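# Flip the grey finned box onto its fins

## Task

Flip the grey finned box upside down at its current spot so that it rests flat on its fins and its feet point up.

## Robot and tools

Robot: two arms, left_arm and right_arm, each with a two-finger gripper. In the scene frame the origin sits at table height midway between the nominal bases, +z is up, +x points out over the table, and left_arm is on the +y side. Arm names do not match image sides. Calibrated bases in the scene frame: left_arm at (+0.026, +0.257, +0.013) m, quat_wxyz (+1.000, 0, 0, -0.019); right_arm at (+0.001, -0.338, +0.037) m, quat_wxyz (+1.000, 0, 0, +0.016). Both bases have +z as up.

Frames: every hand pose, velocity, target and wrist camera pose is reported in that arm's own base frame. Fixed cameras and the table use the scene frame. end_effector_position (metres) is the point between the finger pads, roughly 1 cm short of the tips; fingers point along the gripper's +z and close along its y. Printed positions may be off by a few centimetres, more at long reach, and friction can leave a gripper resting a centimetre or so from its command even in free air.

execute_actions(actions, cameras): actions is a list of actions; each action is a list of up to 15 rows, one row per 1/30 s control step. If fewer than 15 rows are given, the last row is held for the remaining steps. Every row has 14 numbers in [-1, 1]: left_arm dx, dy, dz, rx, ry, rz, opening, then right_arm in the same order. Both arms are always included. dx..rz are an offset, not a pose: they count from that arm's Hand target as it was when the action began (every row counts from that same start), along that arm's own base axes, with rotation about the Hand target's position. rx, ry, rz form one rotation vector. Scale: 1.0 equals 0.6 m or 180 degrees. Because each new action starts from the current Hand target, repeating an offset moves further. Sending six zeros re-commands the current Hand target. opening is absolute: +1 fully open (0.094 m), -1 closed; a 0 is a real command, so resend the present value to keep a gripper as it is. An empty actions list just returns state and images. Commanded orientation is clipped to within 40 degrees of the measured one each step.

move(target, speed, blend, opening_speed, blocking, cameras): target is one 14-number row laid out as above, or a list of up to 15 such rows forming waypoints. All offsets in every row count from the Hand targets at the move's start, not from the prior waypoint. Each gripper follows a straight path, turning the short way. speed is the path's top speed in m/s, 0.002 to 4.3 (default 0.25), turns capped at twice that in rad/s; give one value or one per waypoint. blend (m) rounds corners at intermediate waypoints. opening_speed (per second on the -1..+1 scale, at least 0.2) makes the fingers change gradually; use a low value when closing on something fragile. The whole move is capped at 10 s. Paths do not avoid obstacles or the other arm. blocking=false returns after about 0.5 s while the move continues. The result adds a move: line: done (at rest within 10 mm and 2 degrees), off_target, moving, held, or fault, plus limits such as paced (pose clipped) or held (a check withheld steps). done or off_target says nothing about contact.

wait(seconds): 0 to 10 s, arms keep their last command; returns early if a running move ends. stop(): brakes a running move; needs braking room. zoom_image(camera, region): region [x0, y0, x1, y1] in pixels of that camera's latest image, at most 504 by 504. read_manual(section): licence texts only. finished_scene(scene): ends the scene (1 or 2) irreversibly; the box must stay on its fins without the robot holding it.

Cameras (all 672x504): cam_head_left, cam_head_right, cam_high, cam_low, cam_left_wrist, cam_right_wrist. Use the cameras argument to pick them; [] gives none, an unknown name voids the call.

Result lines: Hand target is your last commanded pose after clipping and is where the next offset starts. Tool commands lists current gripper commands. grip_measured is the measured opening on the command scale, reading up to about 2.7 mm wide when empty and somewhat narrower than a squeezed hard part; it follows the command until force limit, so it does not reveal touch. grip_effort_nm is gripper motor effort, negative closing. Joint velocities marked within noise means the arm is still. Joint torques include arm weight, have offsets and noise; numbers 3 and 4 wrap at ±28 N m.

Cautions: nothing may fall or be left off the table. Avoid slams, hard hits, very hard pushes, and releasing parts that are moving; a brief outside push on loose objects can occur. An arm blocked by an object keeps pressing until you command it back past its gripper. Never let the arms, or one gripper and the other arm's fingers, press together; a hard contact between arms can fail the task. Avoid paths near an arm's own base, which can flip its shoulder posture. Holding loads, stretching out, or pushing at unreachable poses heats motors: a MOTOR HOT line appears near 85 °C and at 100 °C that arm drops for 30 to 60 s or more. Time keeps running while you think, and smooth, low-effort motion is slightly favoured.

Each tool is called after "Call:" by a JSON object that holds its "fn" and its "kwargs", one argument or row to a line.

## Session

Call:
{"fn": "execute_actions", "kwargs": {
  "actions": []
}}

Scene clock: 0.00 s.
left_arm: end_effector_position=(+0.7469, +0.0627, +0.1858) grip_measured=+1.000 grip_effort_nm=n/a end_effector_quat_wxyz=(+0.600, +0.118, +0.783, +0.112) | right_arm: end_effector_position=(+0.2461, -0.0955, +0.3388) grip_measured=+1.000 grip_effort_nm=n/a end_effector_quat_wxyz=(+0.392, +0.340, +0.834, -0.188)
Joint positions: left_arm=[0.099 1.879 1.257 0.363 0.062 0.35 0.094] | right_arm=[0.029 0.581 0.868 -1.173 0.637 0.571 0.094]
Joint velocities: within noise
Joint torques (N m): no reading
Heat: left arm: hottest elbow 33 °C; right arm: hottest elbow 34 °C.
Hand target: left_arm +0.7532, +0.0634, +0.1927; +0.607, +0.117, +0.778, +0.114 | right_arm +0.2481, -0.0955, +0.3525; +0.404, +0.343, +0.828, -0.182
Tool commands: left_gripper/opening=+1.0 right_gripper/opening=+1.0

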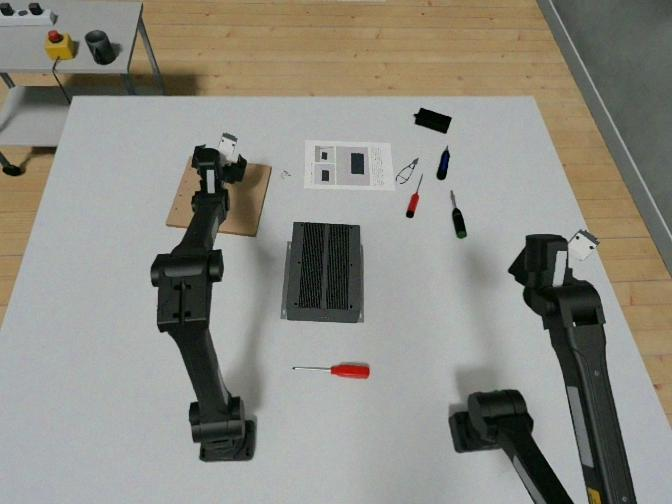

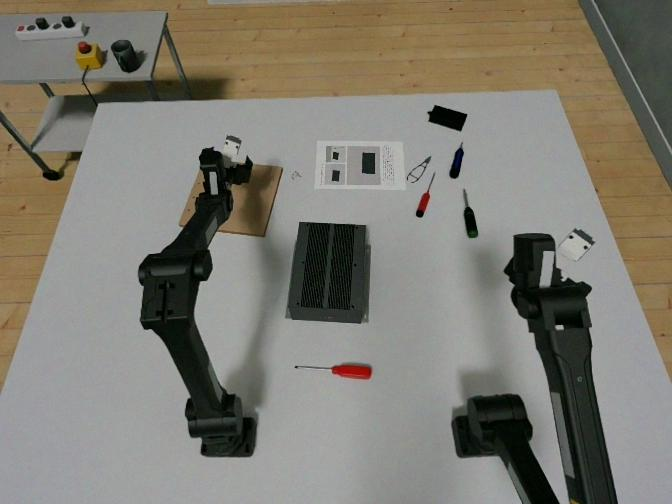

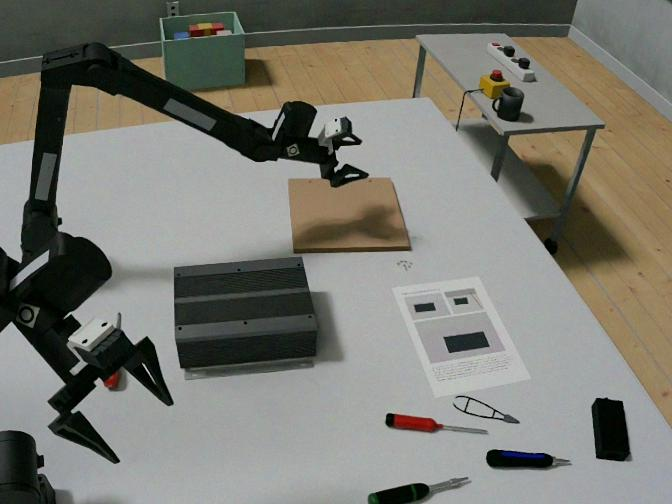

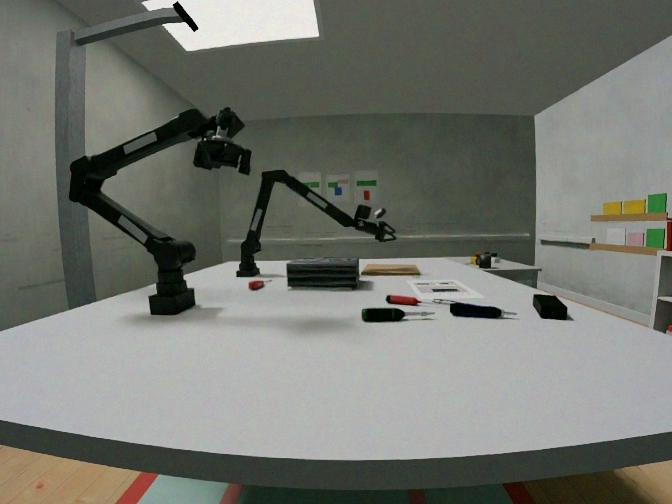

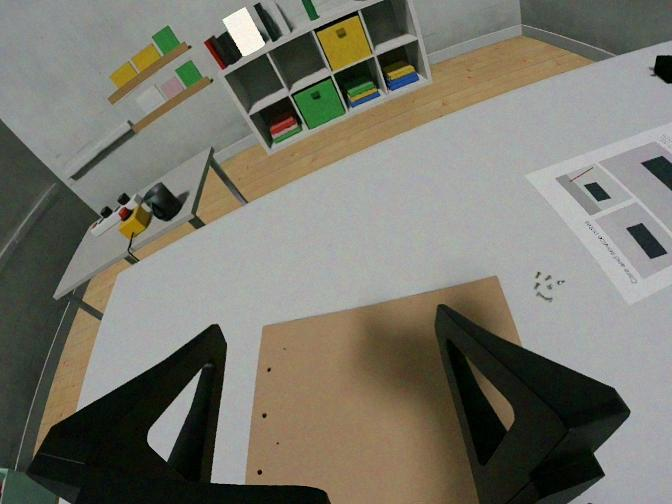

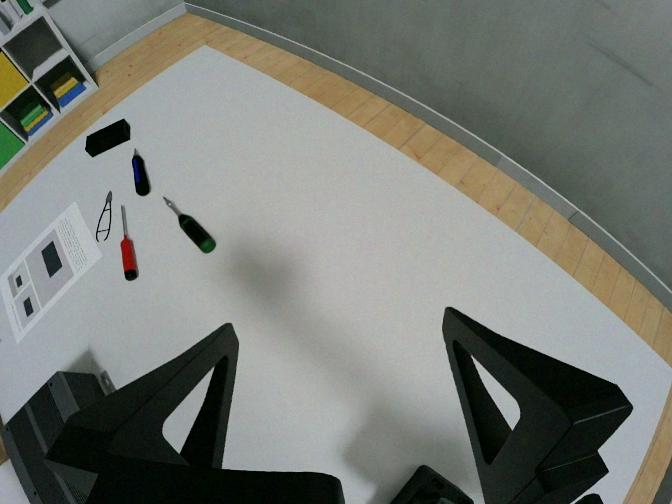

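Call:
{"fn": "zoom_image", "kwargs": {
  "camera": "cam_high",
  "region": [160, 240, 340, 400]
}}

Call:
{"fn": "zoom_image", "kwargs": {
  "camera": "cam_low",
  "region": [270, 250, 390, 300]
}}

Call:
{"fn": "zoom_image", "kwargs": {
  "camera": "cam_head_left",
  "region": [270, 210, 390, 390]
}}

Scaled by 2.800.

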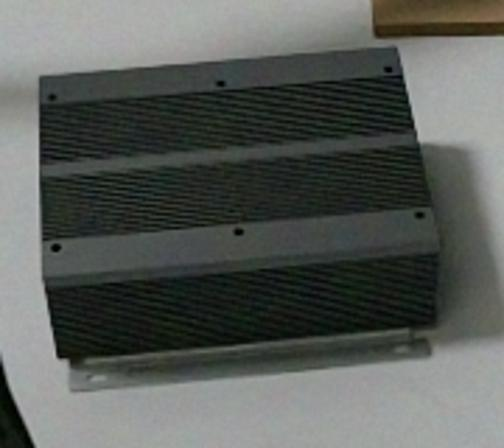

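Scaled by 4.200.

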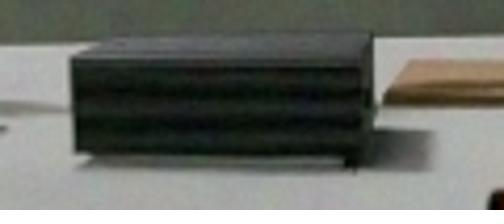

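Scaled by 2.800.

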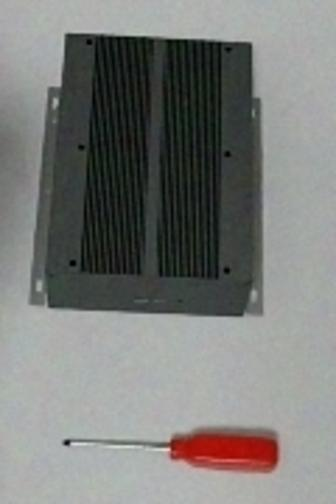

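Call:
{"fn": "move", "kwargs": {
  "target": [
    [-0.3387,-0.0057,-0.0378,-0.0264,0.0534,-0.2437,-1,0.2865,0.1592,-0.1208,0.0267,-0.0555,0.369,-1],
    [-0.7053,-0.1223,-0.1212,-0.0528,0.1068,-0.4873,-1,0.1865,0.3758,-0.3708,0.0534,-0.1109,0.738,-1]
  ],
  "speed": 0.2,
  "blend": [0.03,0],
  "opening_speed": 0.5
}}

Scene clock: 137.67 s.
left_arm: end_effector_position=(+0.3328, -0.0082, +0.1161) grip_measured=-0.988 grip_effort_nm=-0.603 end_effector_quat_wxyz=(+0.370, +0.545, +0.663, -0.354) | right_arm: end_effector_position=(+0.3487, +0.1267, +0.1242) grip_measured=-0.986 grip_effort_nm=-0.774 end_effector_quat_wxyz=(-0.409, +0.558, -0.598, -0.404)
Joint positions: left_arm=[0.425 1.571 0.868 -1.377 0.996 2.082 0.001] | right_arm=[-0.1 1.527 0.791 -1 -1.221 -1.719 0.001]
Joint velocities: within noise
Joint torques (N m): left_arm=[-1.2 -9.88 5.98 -0.79 0.48 -0.06] | right_arm=[0.5 -7.65 8.18 -0.13 -0.64 -0.15]
Heat: left arm: hottest elbow 44 °C; right arm: hottest elbow 44 °C.
Hand target: left_arm +0.3300, -0.0101, +0.1199; +0.397, +0.590, +0.568, -0.414 | right_arm +0.3598, +0.1302, +0.1300; -0.412, +0.570, -0.588, -0.399
Off the commanded pose: left_arm 0.005 m, 14 deg | right_arm 0.013 m, 2 deg.
joint sent to its limit (left arm) — joint 6 (wrist roll), upper limit. The joint targets are off in orientation, not in position.
move: off_target (left_arm, right_arm)

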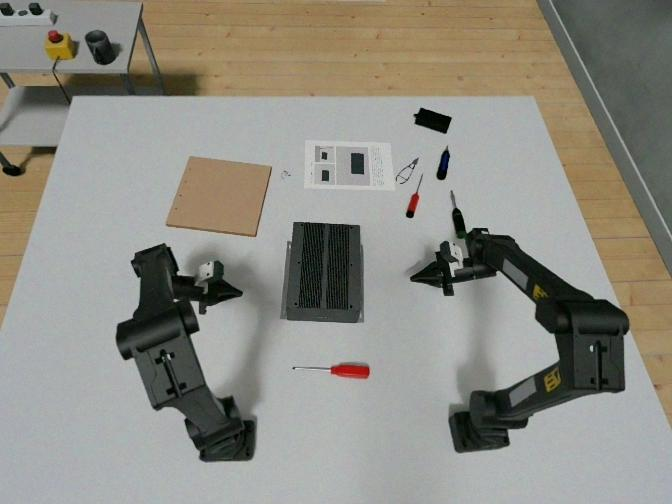

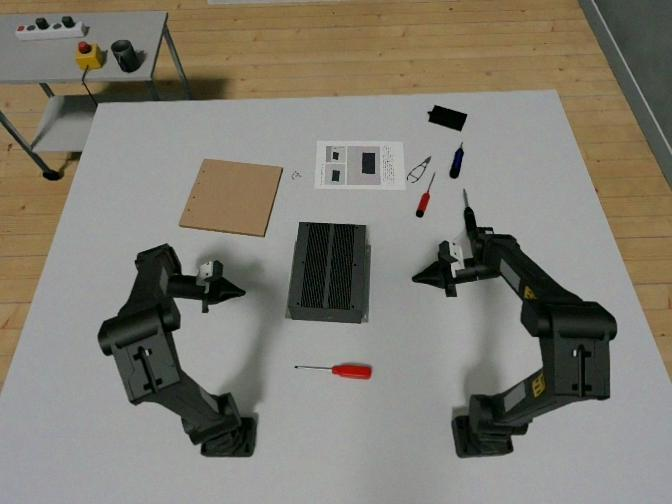

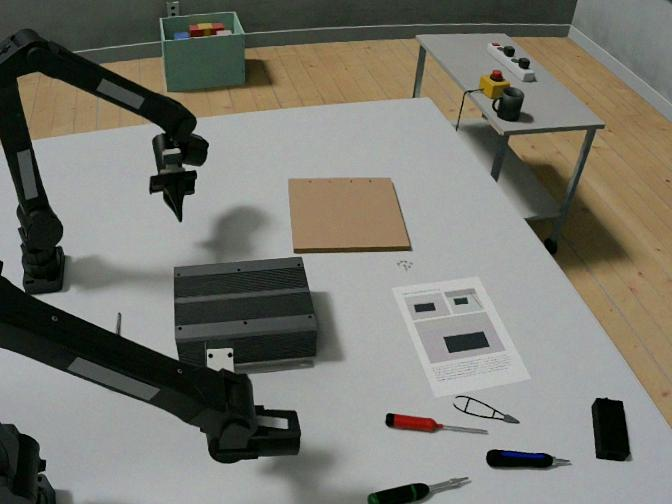

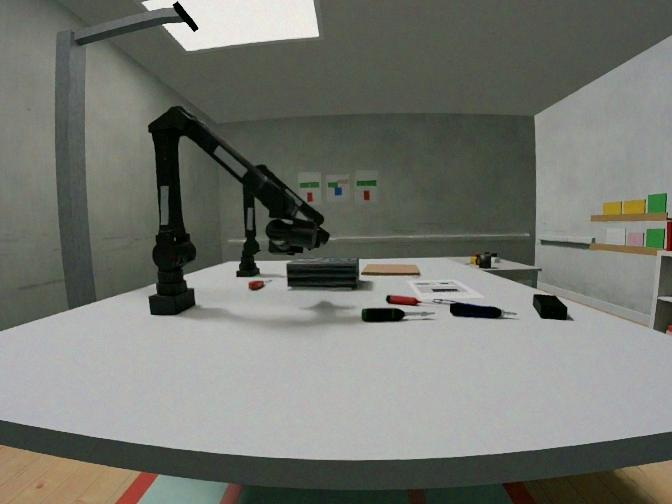

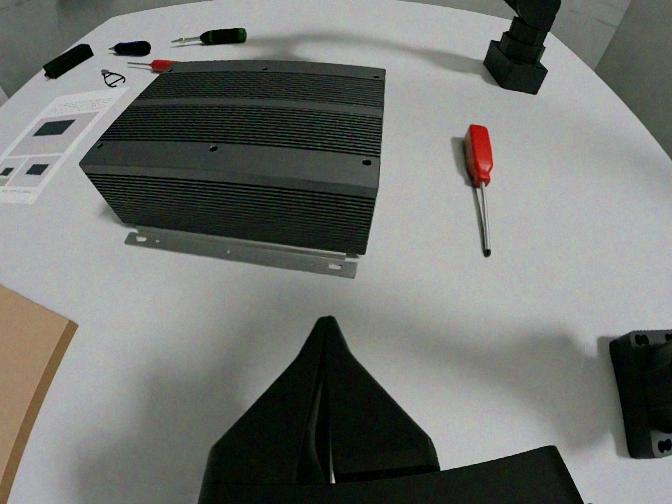

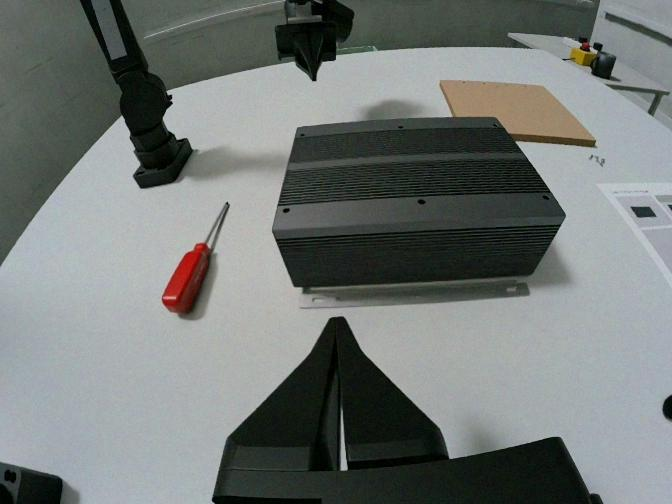

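Call:
{"fn": "move", "kwargs": {
  "target": [0.015,-0.1167,-0.1467,0,0,0.0567,-1,-0.0397,0.1247,-0.1867,0,0,-0.0167,-1],
  "speed": 0.12
}}

Scene clock: 206.30 s.
left_arm: end_effector_position=(+0.3415, -0.0762, +0.0366) grip_measured=-0.988 grip_effort_nm=-0.603 end_effector_quat_wxyz=(+0.438, +0.541, +0.616, -0.369) | right_arm: end_effector_position=(+0.3389, +0.2000, +0.0213) grip_measured=-0.986 grip_effort_nm=-0.769 end_effector_quat_wxyz=(+0.427, -0.553, +0.604, +0.385)
Joint positions: left_arm=[0.258 1.734 0.71 -0.832 1.203 1.897 0.001] | right_arm=[0.122 1.71 0.532 0.144 -1.164 -1.003 0.001]
Joint velocities: within noise
Joint torques (N m): left_arm=[-1.61 -8.18 4.07 0.42 0.8 -0.34] | right_arm=[0.85 -8.06 3.41 1.85 -0.46 0.08]
Heat: left arm: hottest elbow 38 °C; right arm: hottest elbow 45 °C.
Hand target: left_arm +0.3391, -0.0801, +0.0318; +0.432, +0.538, +0.618, -0.377 | right_arm +0.3360, +0.2049, +0.0179; +0.422, -0.554, +0.603, +0.388
Off the commanded pose: left_arm 0.007 m, 1 deg | right_arm 0.007 m, 1 deg.
move: done

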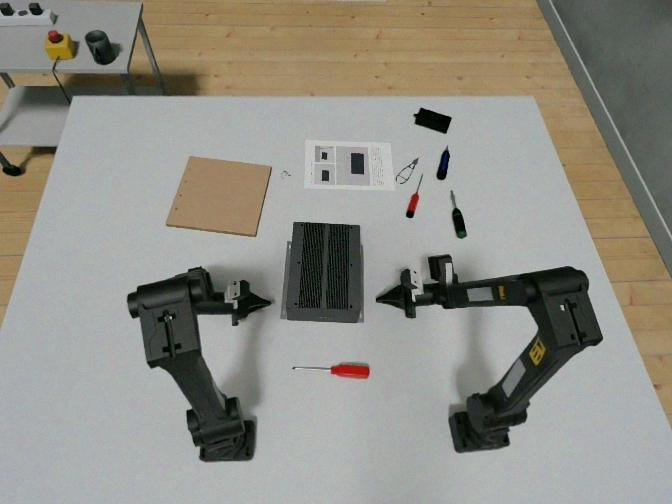

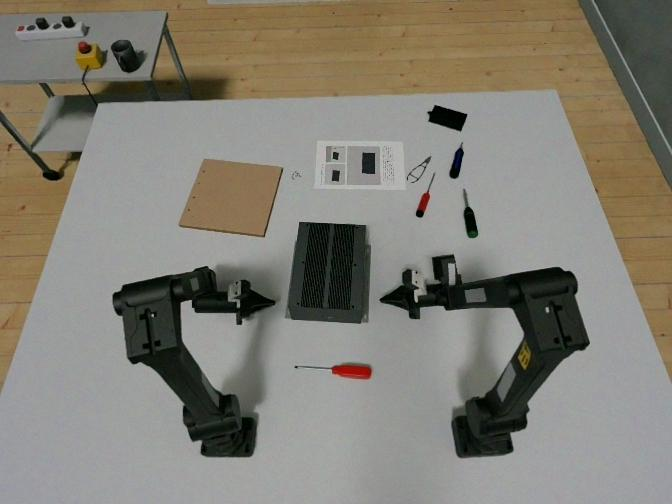

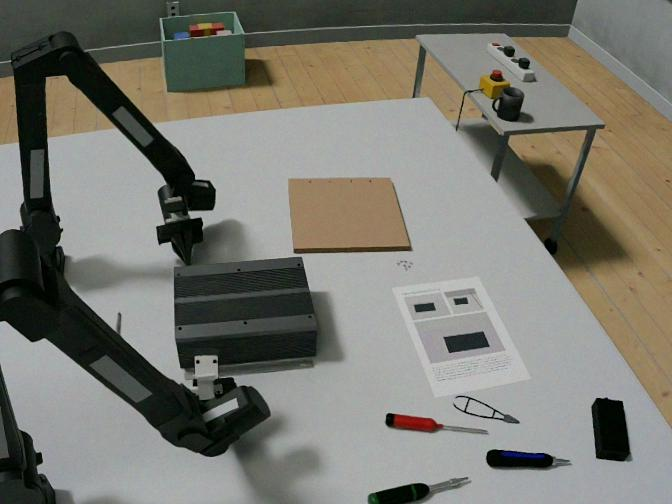

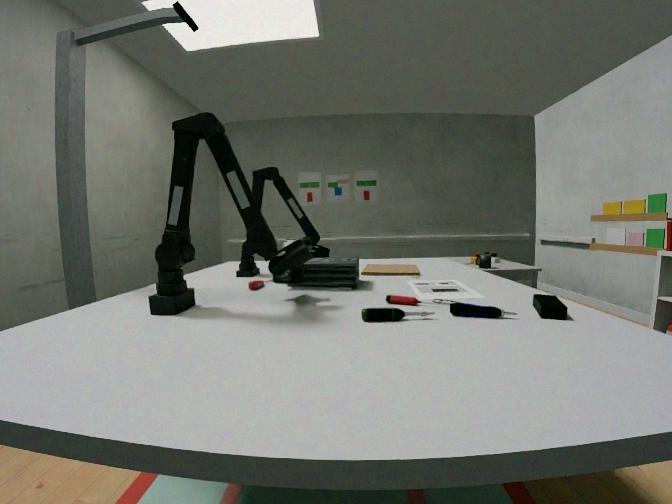

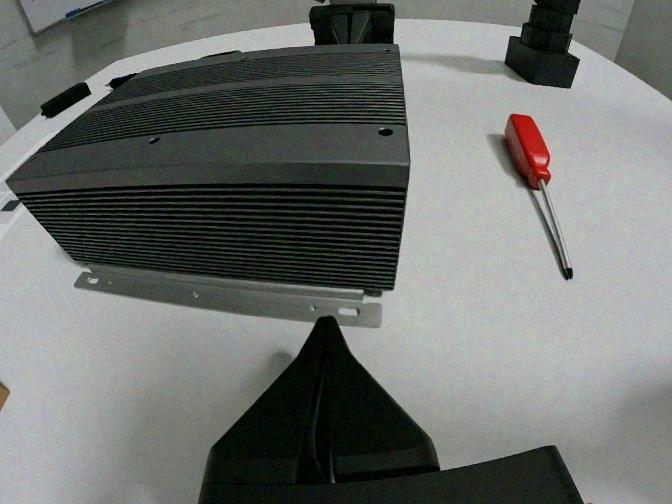

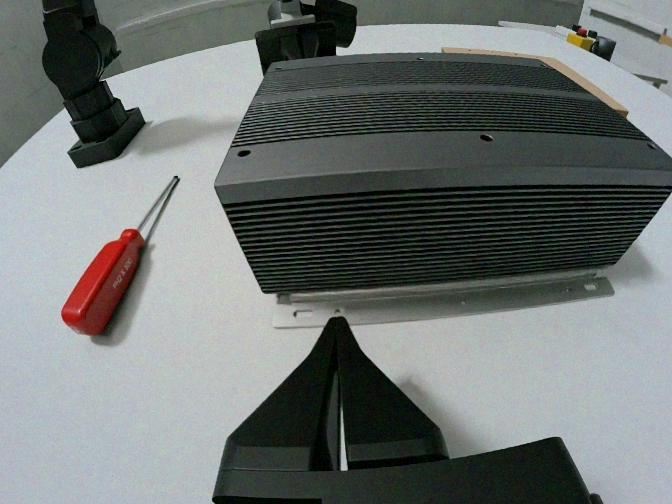

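Call:
{"fn": "move", "kwargs": {
  "target": [-0.0217,-0.0467,0,0,0,0,-1,-0.03,0.04,0,0,0,0,-1],
  "speed": 0.06,
  "cameras": ["cam_left_wrist","cam_right_wrist"]
}}

Scene clock: 217.93 s.
left_arm: end_effector_position=(+0.3264, -0.1050, +0.0288) grip_measured=-0.988 grip_effort_nm=-0.608 end_effector_quat_wxyz=(+0.432, +0.535, +0.620, -0.378) | right_arm: end_effector_position=(+0.3205, +0.2243, +0.0183) grip_measured=-0.986 grip_effort_nm=-0.774 end_effector_quat_wxyz=(+0.423, -0.552, +0.606, +0.387)
Joint positions: left_arm=[0.181 1.696 0.617 -0.601 1.22 1.679 0.001] | right_arm=[0.206 1.71 0.47 0.347 -1.115 -0.838 0.001]
Joint velocities: within noise
Joint torques (N m): left_arm=[-1.55 -9.41 3.86 0.77 0.75 -0.3] | right_arm=[0.67 -8.23 3.02 2.06 -0.44 0.07]
Heat: left arm: hottest elbow 38 °C; right arm: hottest elbow 43 °C.
Hand target: left_arm +0.3261, -0.1080, +0.0318; +0.433, +0.538, +0.618, -0.376 | right_arm +0.3182, +0.2289, +0.0179; +0.422, -0.554, +0.603, +0.388
Off the commanded pose: left_arm 0.004 m, 0 deg | right_arm 0.005 m, 0 deg.
move: done
Images, in order (width x height): cam_left_wrist 672x504, cam_right_wrist 672x504.

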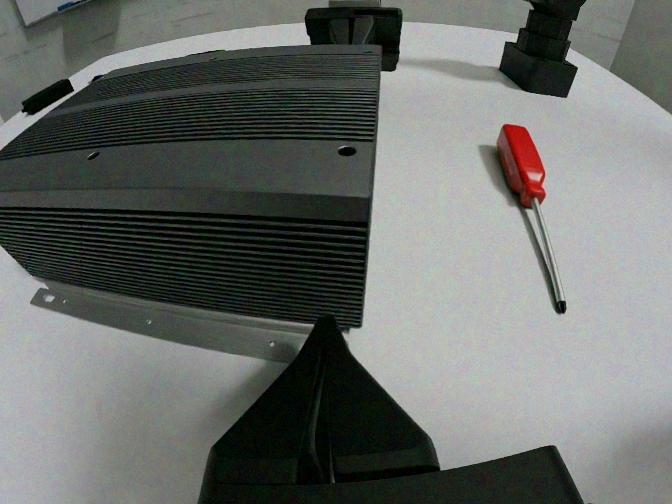

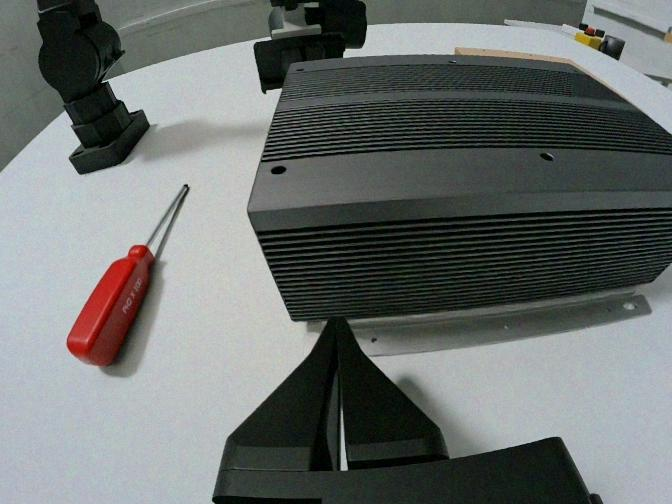

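Call:
{"fn": "move", "kwargs": {
  "target": [0.0033,-0.0333,0.003,0,0,0,-1,0.0017,0.0333,0.003,0,0,0,-1],
  "speed": 0.04,
  "cameras": ["cam_left_wrist","cam_right_wrist"]
}}

Scene clock: 224.27 s.
left_arm: end_effector_position=(+0.3310, -0.1194, +0.0314) grip_measured=-0.988 grip_effort_nm=-0.598 end_effector_quat_wxyz=(+0.435, +0.531, +0.624, -0.373) | right_arm: end_effector_position=(+0.3210, +0.2442, +0.0218) grip_measured=-0.986 grip_effort_nm=-0.774 end_effector_quat_wxyz=(+0.424, -0.552, +0.605, +0.386)
Joint positions: left_arm=[0.132 1.662 0.58 -0.418 1.22 1.492 0.001] | right_arm=[0.267 1.714 0.47 0.442 -1.074 -0.74 0.001]
Joint velocities: within noise
Joint torques (N m): left_arm=[-2.96 -9 4.01 1.16 0.79 -0.34] | right_arm=[0.79 -7.77 3.25 2.18 -0.38 0.08]
Heat: left arm: hottest elbow 37 °C; right arm: hottest elbow 42 °C.
Hand target: left_arm +0.3281, -0.1281, +0.0338; +0.433, +0.538, +0.618, -0.376 | right_arm +0.3191, +0.2489, +0.0197; +0.422, -0.554, +0.603, +0.388
Off the commanded pose: left_arm 0.009 m, 1 deg | right_arm 0.005 m, 0 deg.
move: done
Images, in order (width x height): cam_left_wrist 672x504, cam_right_wrist 672x504.

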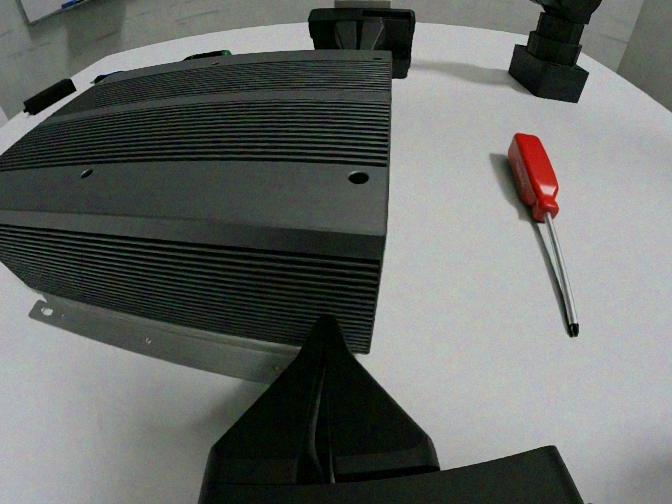

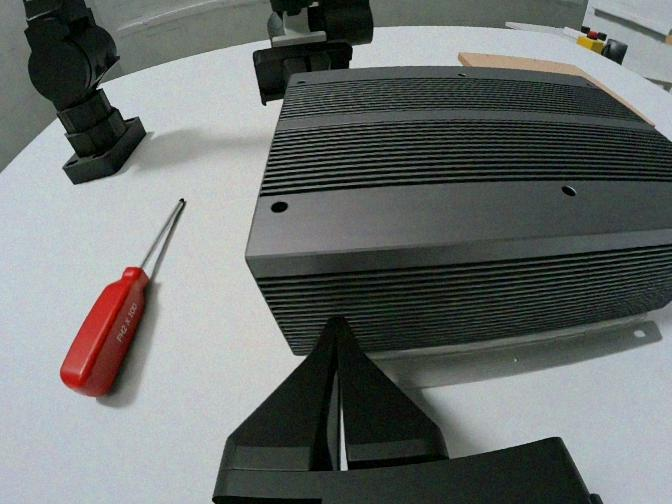

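Call:
{"fn": "move", "kwargs": {
  "target": [0.0,-0.0167,0.0,0,0,0,-1,0.0,0.0167,0.0,0,0,0,-1],
  "speed": 0.03,
  "cameras": ["cam_left_wrist","cam_right_wrist"]
}}

Scene clock: 228.33 s.
left_arm: end_effector_position=(+0.3349, -0.1200, +0.0317) grip_measured=-0.988 grip_effort_nm=-0.603 end_effector_quat_wxyz=(+0.439, +0.524, +0.631, -0.365) | right_arm: end_effector_position=(+0.3222, +0.2481, +0.0198) grip_measured=-0.986 grip_effort_nm=-0.774 end_effector_quat_wxyz=(+0.423, -0.547, +0.612, +0.384)
Joint positions: left_arm=[0.127 1.649 0.561 -0.33 1.212 1.407 0.001] | right_arm=[0.281 1.723 0.467 0.48 -1.052 -0.698 0.001]
Joint velocities: within noise
Joint torques (N m): left_arm=[-5.13 -8.88 4 1.32 0.93 -0.32] | right_arm=[1.73 -7.65 3.56 2.41 -0.45 0.09]
Heat: left arm: hottest elbow 37 °C; right arm: hottest elbow 41 °C.
Hand target: left_arm +0.3280, -0.1381, +0.0337; +0.433, +0.538, +0.618, -0.377 | right_arm +0.3191, +0.2589, +0.0197; +0.422, -0.554, +0.603, +0.388
Off the commanded pose: left_arm 0.019 m, 3 deg | right_arm 0.011 m, 1 deg.
move: off_target (left_arm, right_arm)
Images, in order (width x height): cam_left_wrist 672x504, cam_right_wrist 672x504.

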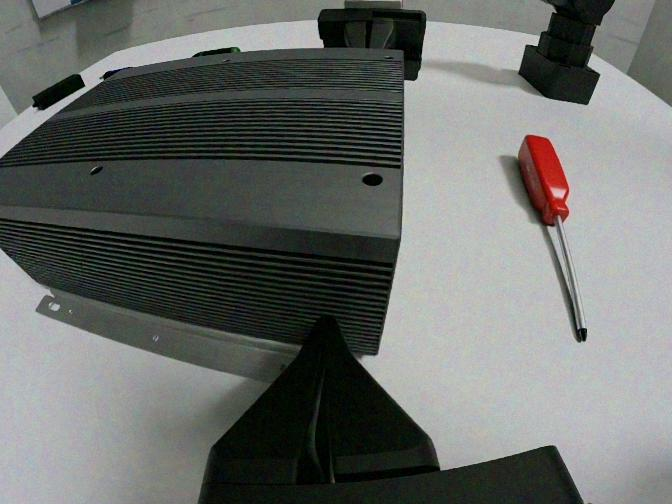

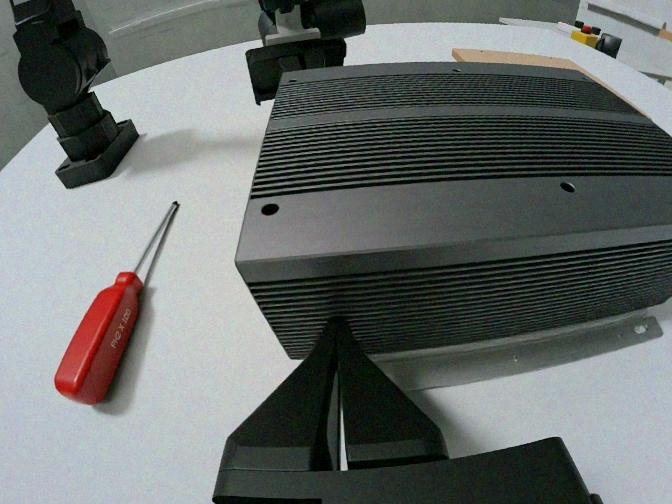

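Call:
{"fn": "move", "kwargs": {
  "target": [-0.0167,-0.05,0.0,0,0,0,-1,-0.005,0.06,0.0,0,0,0,-1],
  "speed": 0.03,
  "cameras": ["cam_head_left","cam_left_wrist","cam_right_wrist"]
}}

Scene clock: 236.63 s.
left_arm: end_effector_position=(+0.3366, -0.1212, +0.0329) grip_measured=-0.989 grip_effort_nm=-0.593 end_effector_quat_wxyz=(+0.451, +0.507, +0.652, -0.339) | right_arm: end_effector_position=(+0.3220, +0.2498, +0.0185) grip_measured=-0.986 grip_effort_nm=-0.774 end_effector_quat_wxyz=(+0.429, -0.520, +0.638, +0.373)
Joint positions: left_arm=[0.115 1.601 0.487 -0.088 1.172 1.19 0.001] | right_arm=[0.302 1.725 0.431 0.6 -0.984 -0.575 0.001]
Joint velocities: within noise
Joint torques (N m): left_arm=[-11.16 -7.36 3.78 1.48 1.59 -0.34] | right_arm=[8.82 -6.12 6.19 2.61 -0.07 0.05]
Heat: left arm: hottest elbow 37 °C; right arm: hottest elbow 41 °C.
Hand target: left_arm +0.3180, -0.1680, +0.0337; +0.433, +0.537, +0.618, -0.377 | right_arm +0.3161, +0.2949, +0.0196; +0.422, -0.554, +0.603, +0.388
Off the commanded pose: left_arm 0.051 m, 7 deg | right_arm 0.046 m, 6 deg.
move: off_target (left_arm, right_arm)
Images, in order (width x height): cam_head_left 672x504, cam_left_wrist 672x504, cam_right_wrist 672x504.

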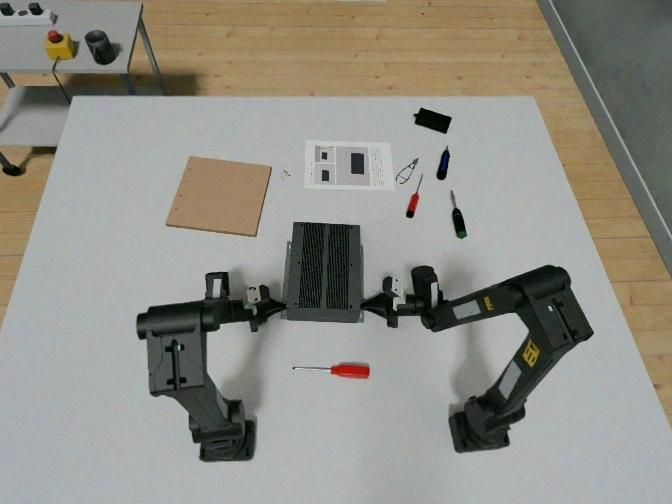

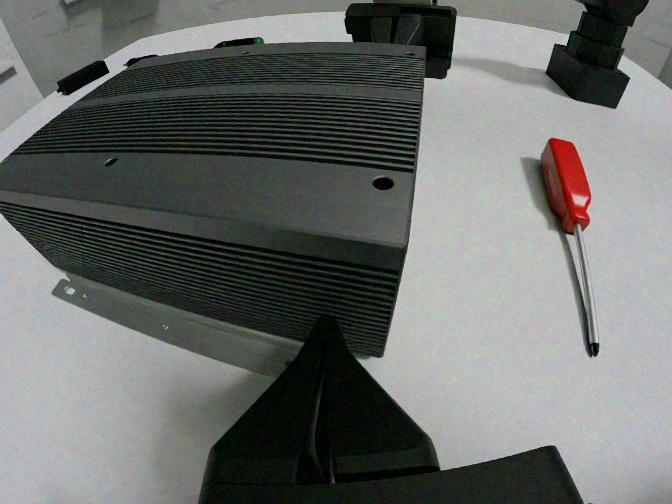

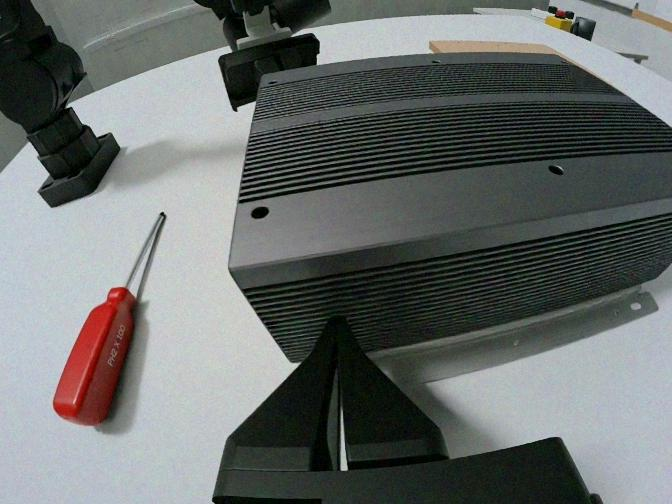

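Call:
{"fn": "move", "kwargs": {
  "target": [0.0,-0.015,0.067,0,0,0,-1,0.0,0.015,0.067,0,0,0,-1],
  "speed": 0.03,
  "cameras": ["cam_low","cam_left_wrist","cam_right_wrist"]
}}

Scene clock: 243.50 s.
left_arm: end_effector_position=(+0.3334, -0.1244, +0.0377) grip_measured=-0.989 grip_effort_nm=-0.593 end_effector_quat_wxyz=(+0.419, +0.500, +0.683, -0.329) | right_arm: end_effector_position=(+0.3200, +0.2477, +0.0217) grip_measured=-0.986 grip_effort_nm=-0.769 end_effector_quat_wxyz=(+0.401, -0.504, +0.675, +0.359)
Joint positions: left_arm=[0.087 1.531 0.484 -0.153 1.089 1.124 0.001] | right_arm=[0.318 1.646 0.429 0.464 -0.909 -0.548 0.001]
Joint velocities: within noise
Joint torques (N m): left_arm=[-10.99 -11.34 5.42 0.77 4.57 -0.31] | right_arm=[8.18 -11.22 7.66 2.8 -2.65 0.03]
Heat: left arm: hottest elbow 37 °C; right arm: hottest elbow 40 °C.
Hand target: left_arm +0.3179, -0.1771, +0.0739; +0.433, +0.538, +0.618, -0.377 | right_arm +0.3161, +0.3040, +0.0599; +0.422, -0.554, +0.603, +0.388
Off the commanded pose: left_arm 0.066 m, 10 deg | right_arm 0.068 m, 11 deg.
move: off_target (left_arm, right_arm)
Images, in order (width x height): cam_low 672x504, cam_left_wrist 672x504, cam_right_wrist 672x504.

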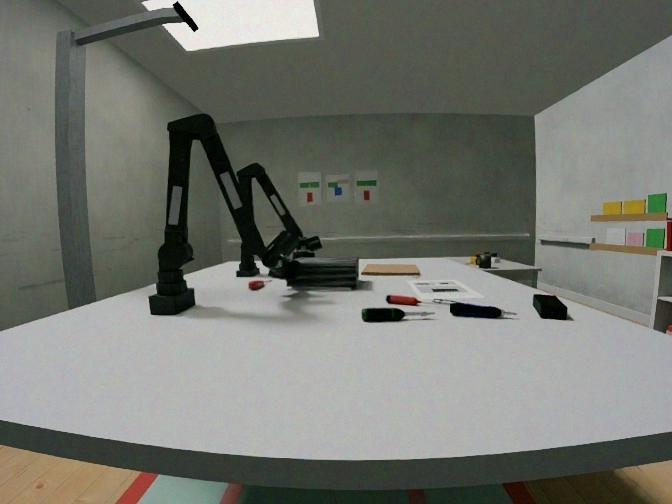

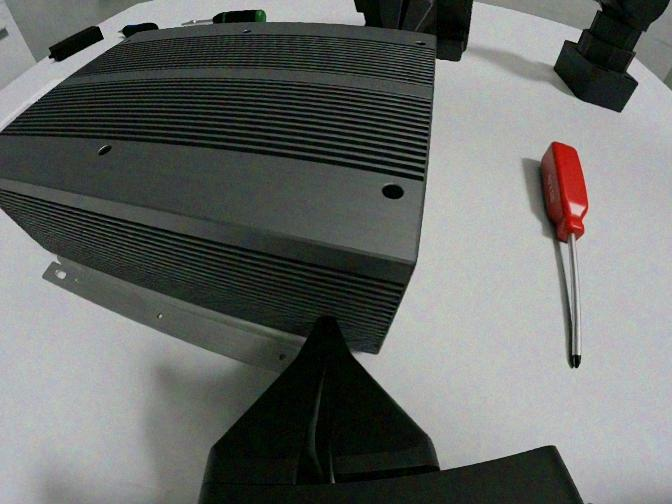

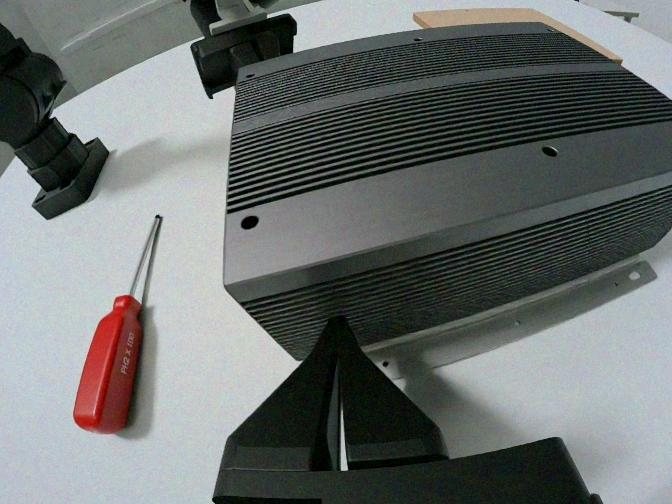

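Call:
{"fn": "move", "kwargs": {
  "target": [0.0,-0.008,0.05,0,0,0,-1,0.0,0.015,0.05,0,0,0,-1],
  "speed": 0.03,
  "cameras": ["cam_high","cam_low","cam_left_wrist","cam_right_wrist"]
}}

Scene clock: 251.80 s.
left_arm: end_effector_position=(+0.3275, -0.1272, +0.0617) grip_measured=-0.989 grip_effort_nm=-0.589 end_effector_quat_wxyz=(+0.413, +0.493, +0.690, -0.332) | right_arm: end_effector_position=(+0.3184, +0.2452, +0.0438) grip_measured=-0.986 grip_effort_nm=-0.774 end_effector_quat_wxyz=(+0.396, -0.495, +0.686, +0.357)
Joint positions: left_arm=[0.077 1.428 0.484 -0.246 1.08 1.088 0.001] | right_arm=[0.318 1.538 0.427 0.354 -0.892 -0.525 0.001]
Joint velocities: within noise
Joint torques (N m): left_arm=[-11.46 -10.75 7.53 0.96 4.69 -0.29] | right_arm=[9.99 -10.29 9.72 2.76 -2.84 0.04]
Heat: left arm: hottest wrist yaw 44 °C; right arm: hottest elbow 41 °C.
Hand target: left_arm +0.3180, -0.1819, +0.1039; +0.433, +0.538, +0.618, -0.376 | right_arm +0.3160, +0.3129, +0.0899; +0.422, -0.554, +0.603, +0.388
Off the commanded pose: left_arm 0.070 m, 11 deg | right_arm 0.082 m, 13 deg.
move: off_target (left_arm, right_arm)
Images, in order (width x height): cam_high 672x504, cam_low 672x504, cam_left_wrist 672x504, cam_right_wrist 672x504.

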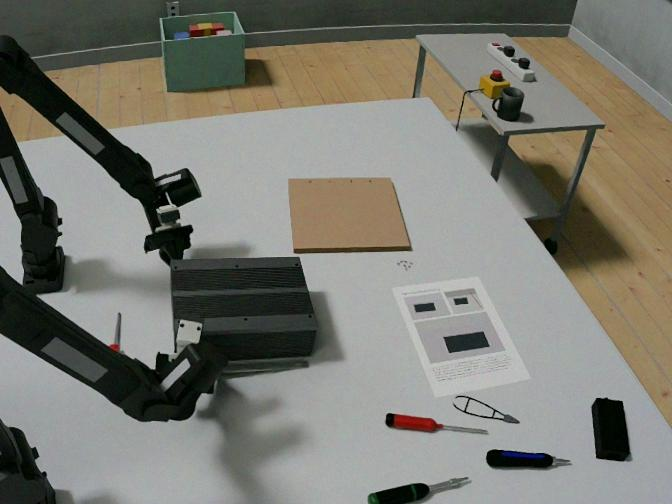

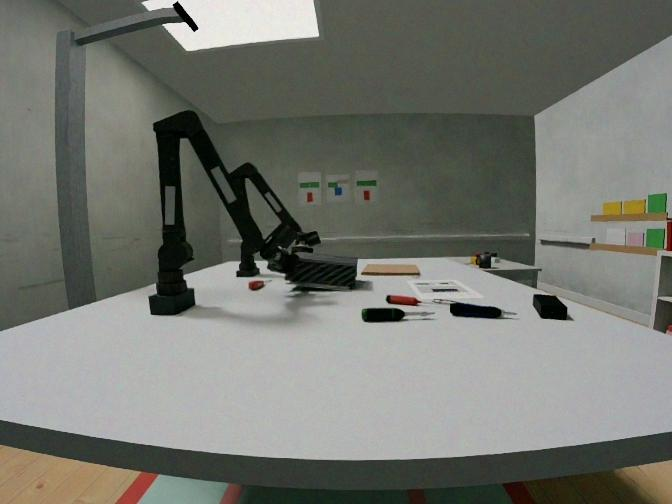

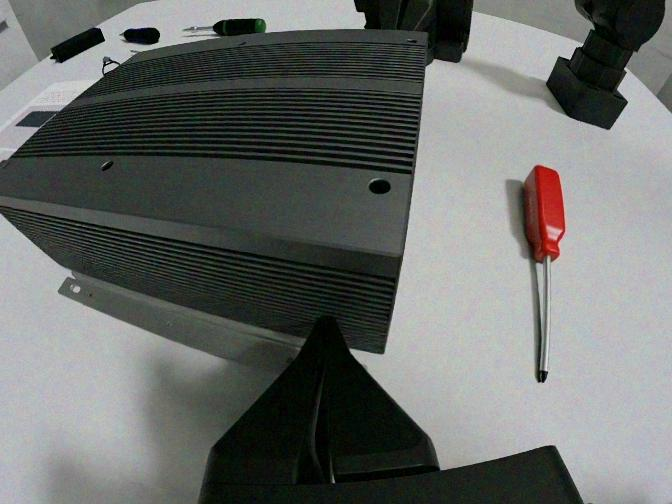

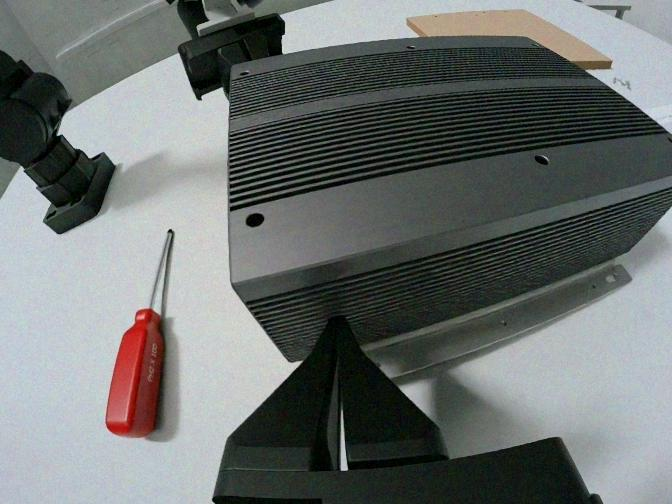

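Call:
{"fn": "move", "kwargs": {
  "target": [0.042,-0.003,0.058,0,0,0,-1,0.042,-0.003,0.058,0,0,0,-1],
  "speed": 0.03,
  "cameras": ["cam_high","cam_low","cam_left_wrist","cam_right_wrist"]
}}

Scene clock: 265.43 s.
left_arm: end_effector_position=(+0.3222, -0.1281, +0.0777) grip_measured=-0.989 grip_effort_nm=-0.589 end_effector_quat_wxyz=(+0.392, +0.481, +0.702, -0.350) | right_arm: end_effector_position=(+0.3143, +0.2453, +0.0592) grip_measured=-0.986 grip_effort_nm=-0.764 end_effector_quat_wxyz=(+0.366, -0.492, +0.698, +0.370)
Joint positions: left_arm=[0.076 1.375 0.512 -0.391 1.08 1.086 0.001] | right_arm=[0.318 1.461 0.462 0.162 -0.904 -0.54 0.001]
Joint velocities: within noise
Joint torques (N m): left_arm=[-11.63 -9.99 12.93 1.31 4.82 -0.34] | right_arm=[7.53 -9.41 13.89 3.11 -3.38 -0.15]
Heat: left arm: hottest wrist yaw 61 °C; right arm: hottest elbow 44 °C.
Hand target: left_arm +0.3432, -0.1836, +0.1386; +0.432, +0.537, +0.618, -0.377 | right_arm +0.3413, +0.3111, +0.1247; +0.422, -0.554, +0.603, +0.388
Off the commanded pose: left_arm 0.085 m, 13 deg | right_arm 0.097 m, 15 deg.
move: off_target (left_arm, right_arm)
Images, in order (width x height): cam_high 672x504, cam_low 672x504, cam_left_wrist 672x504, cam_right_wrist 672x504.

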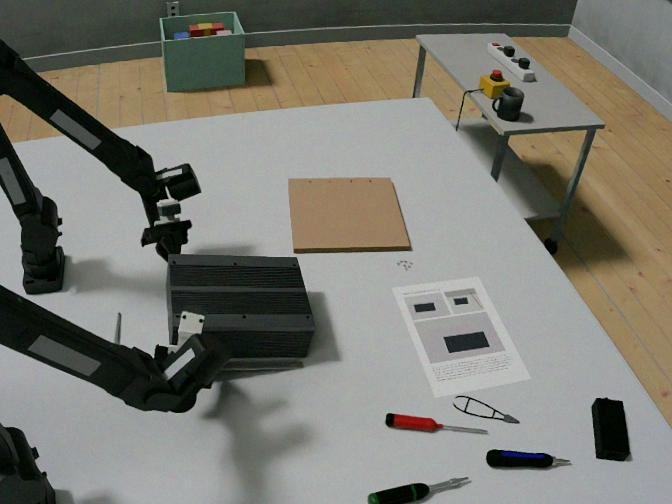

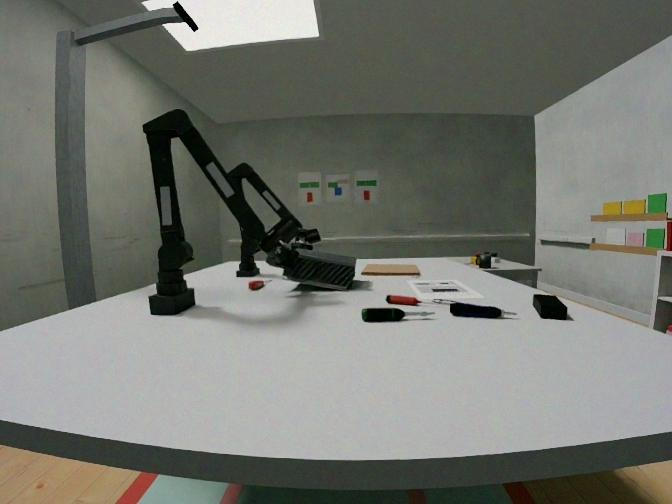

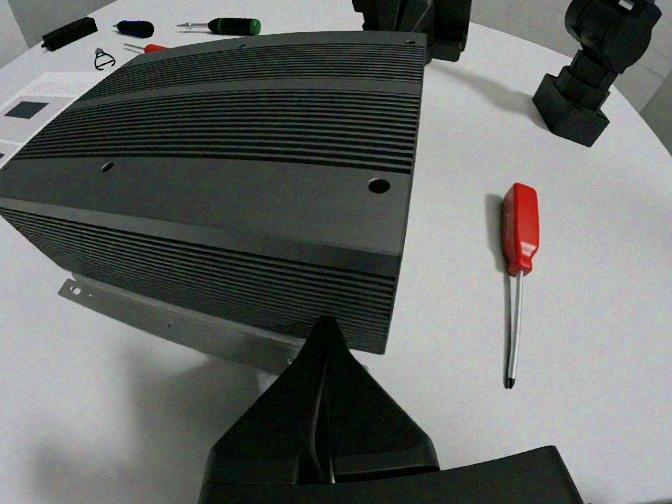

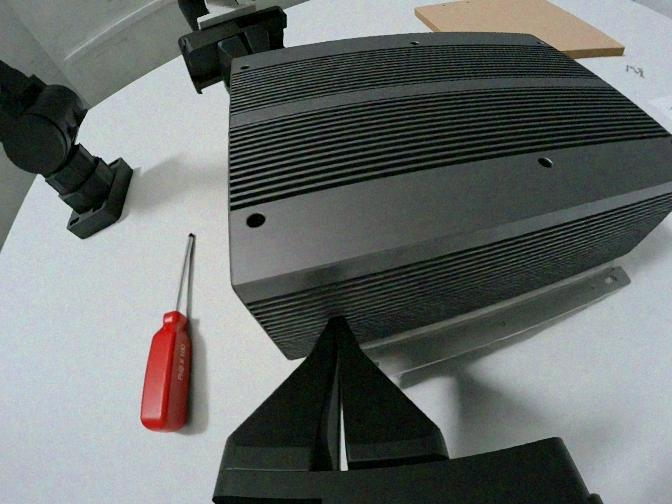

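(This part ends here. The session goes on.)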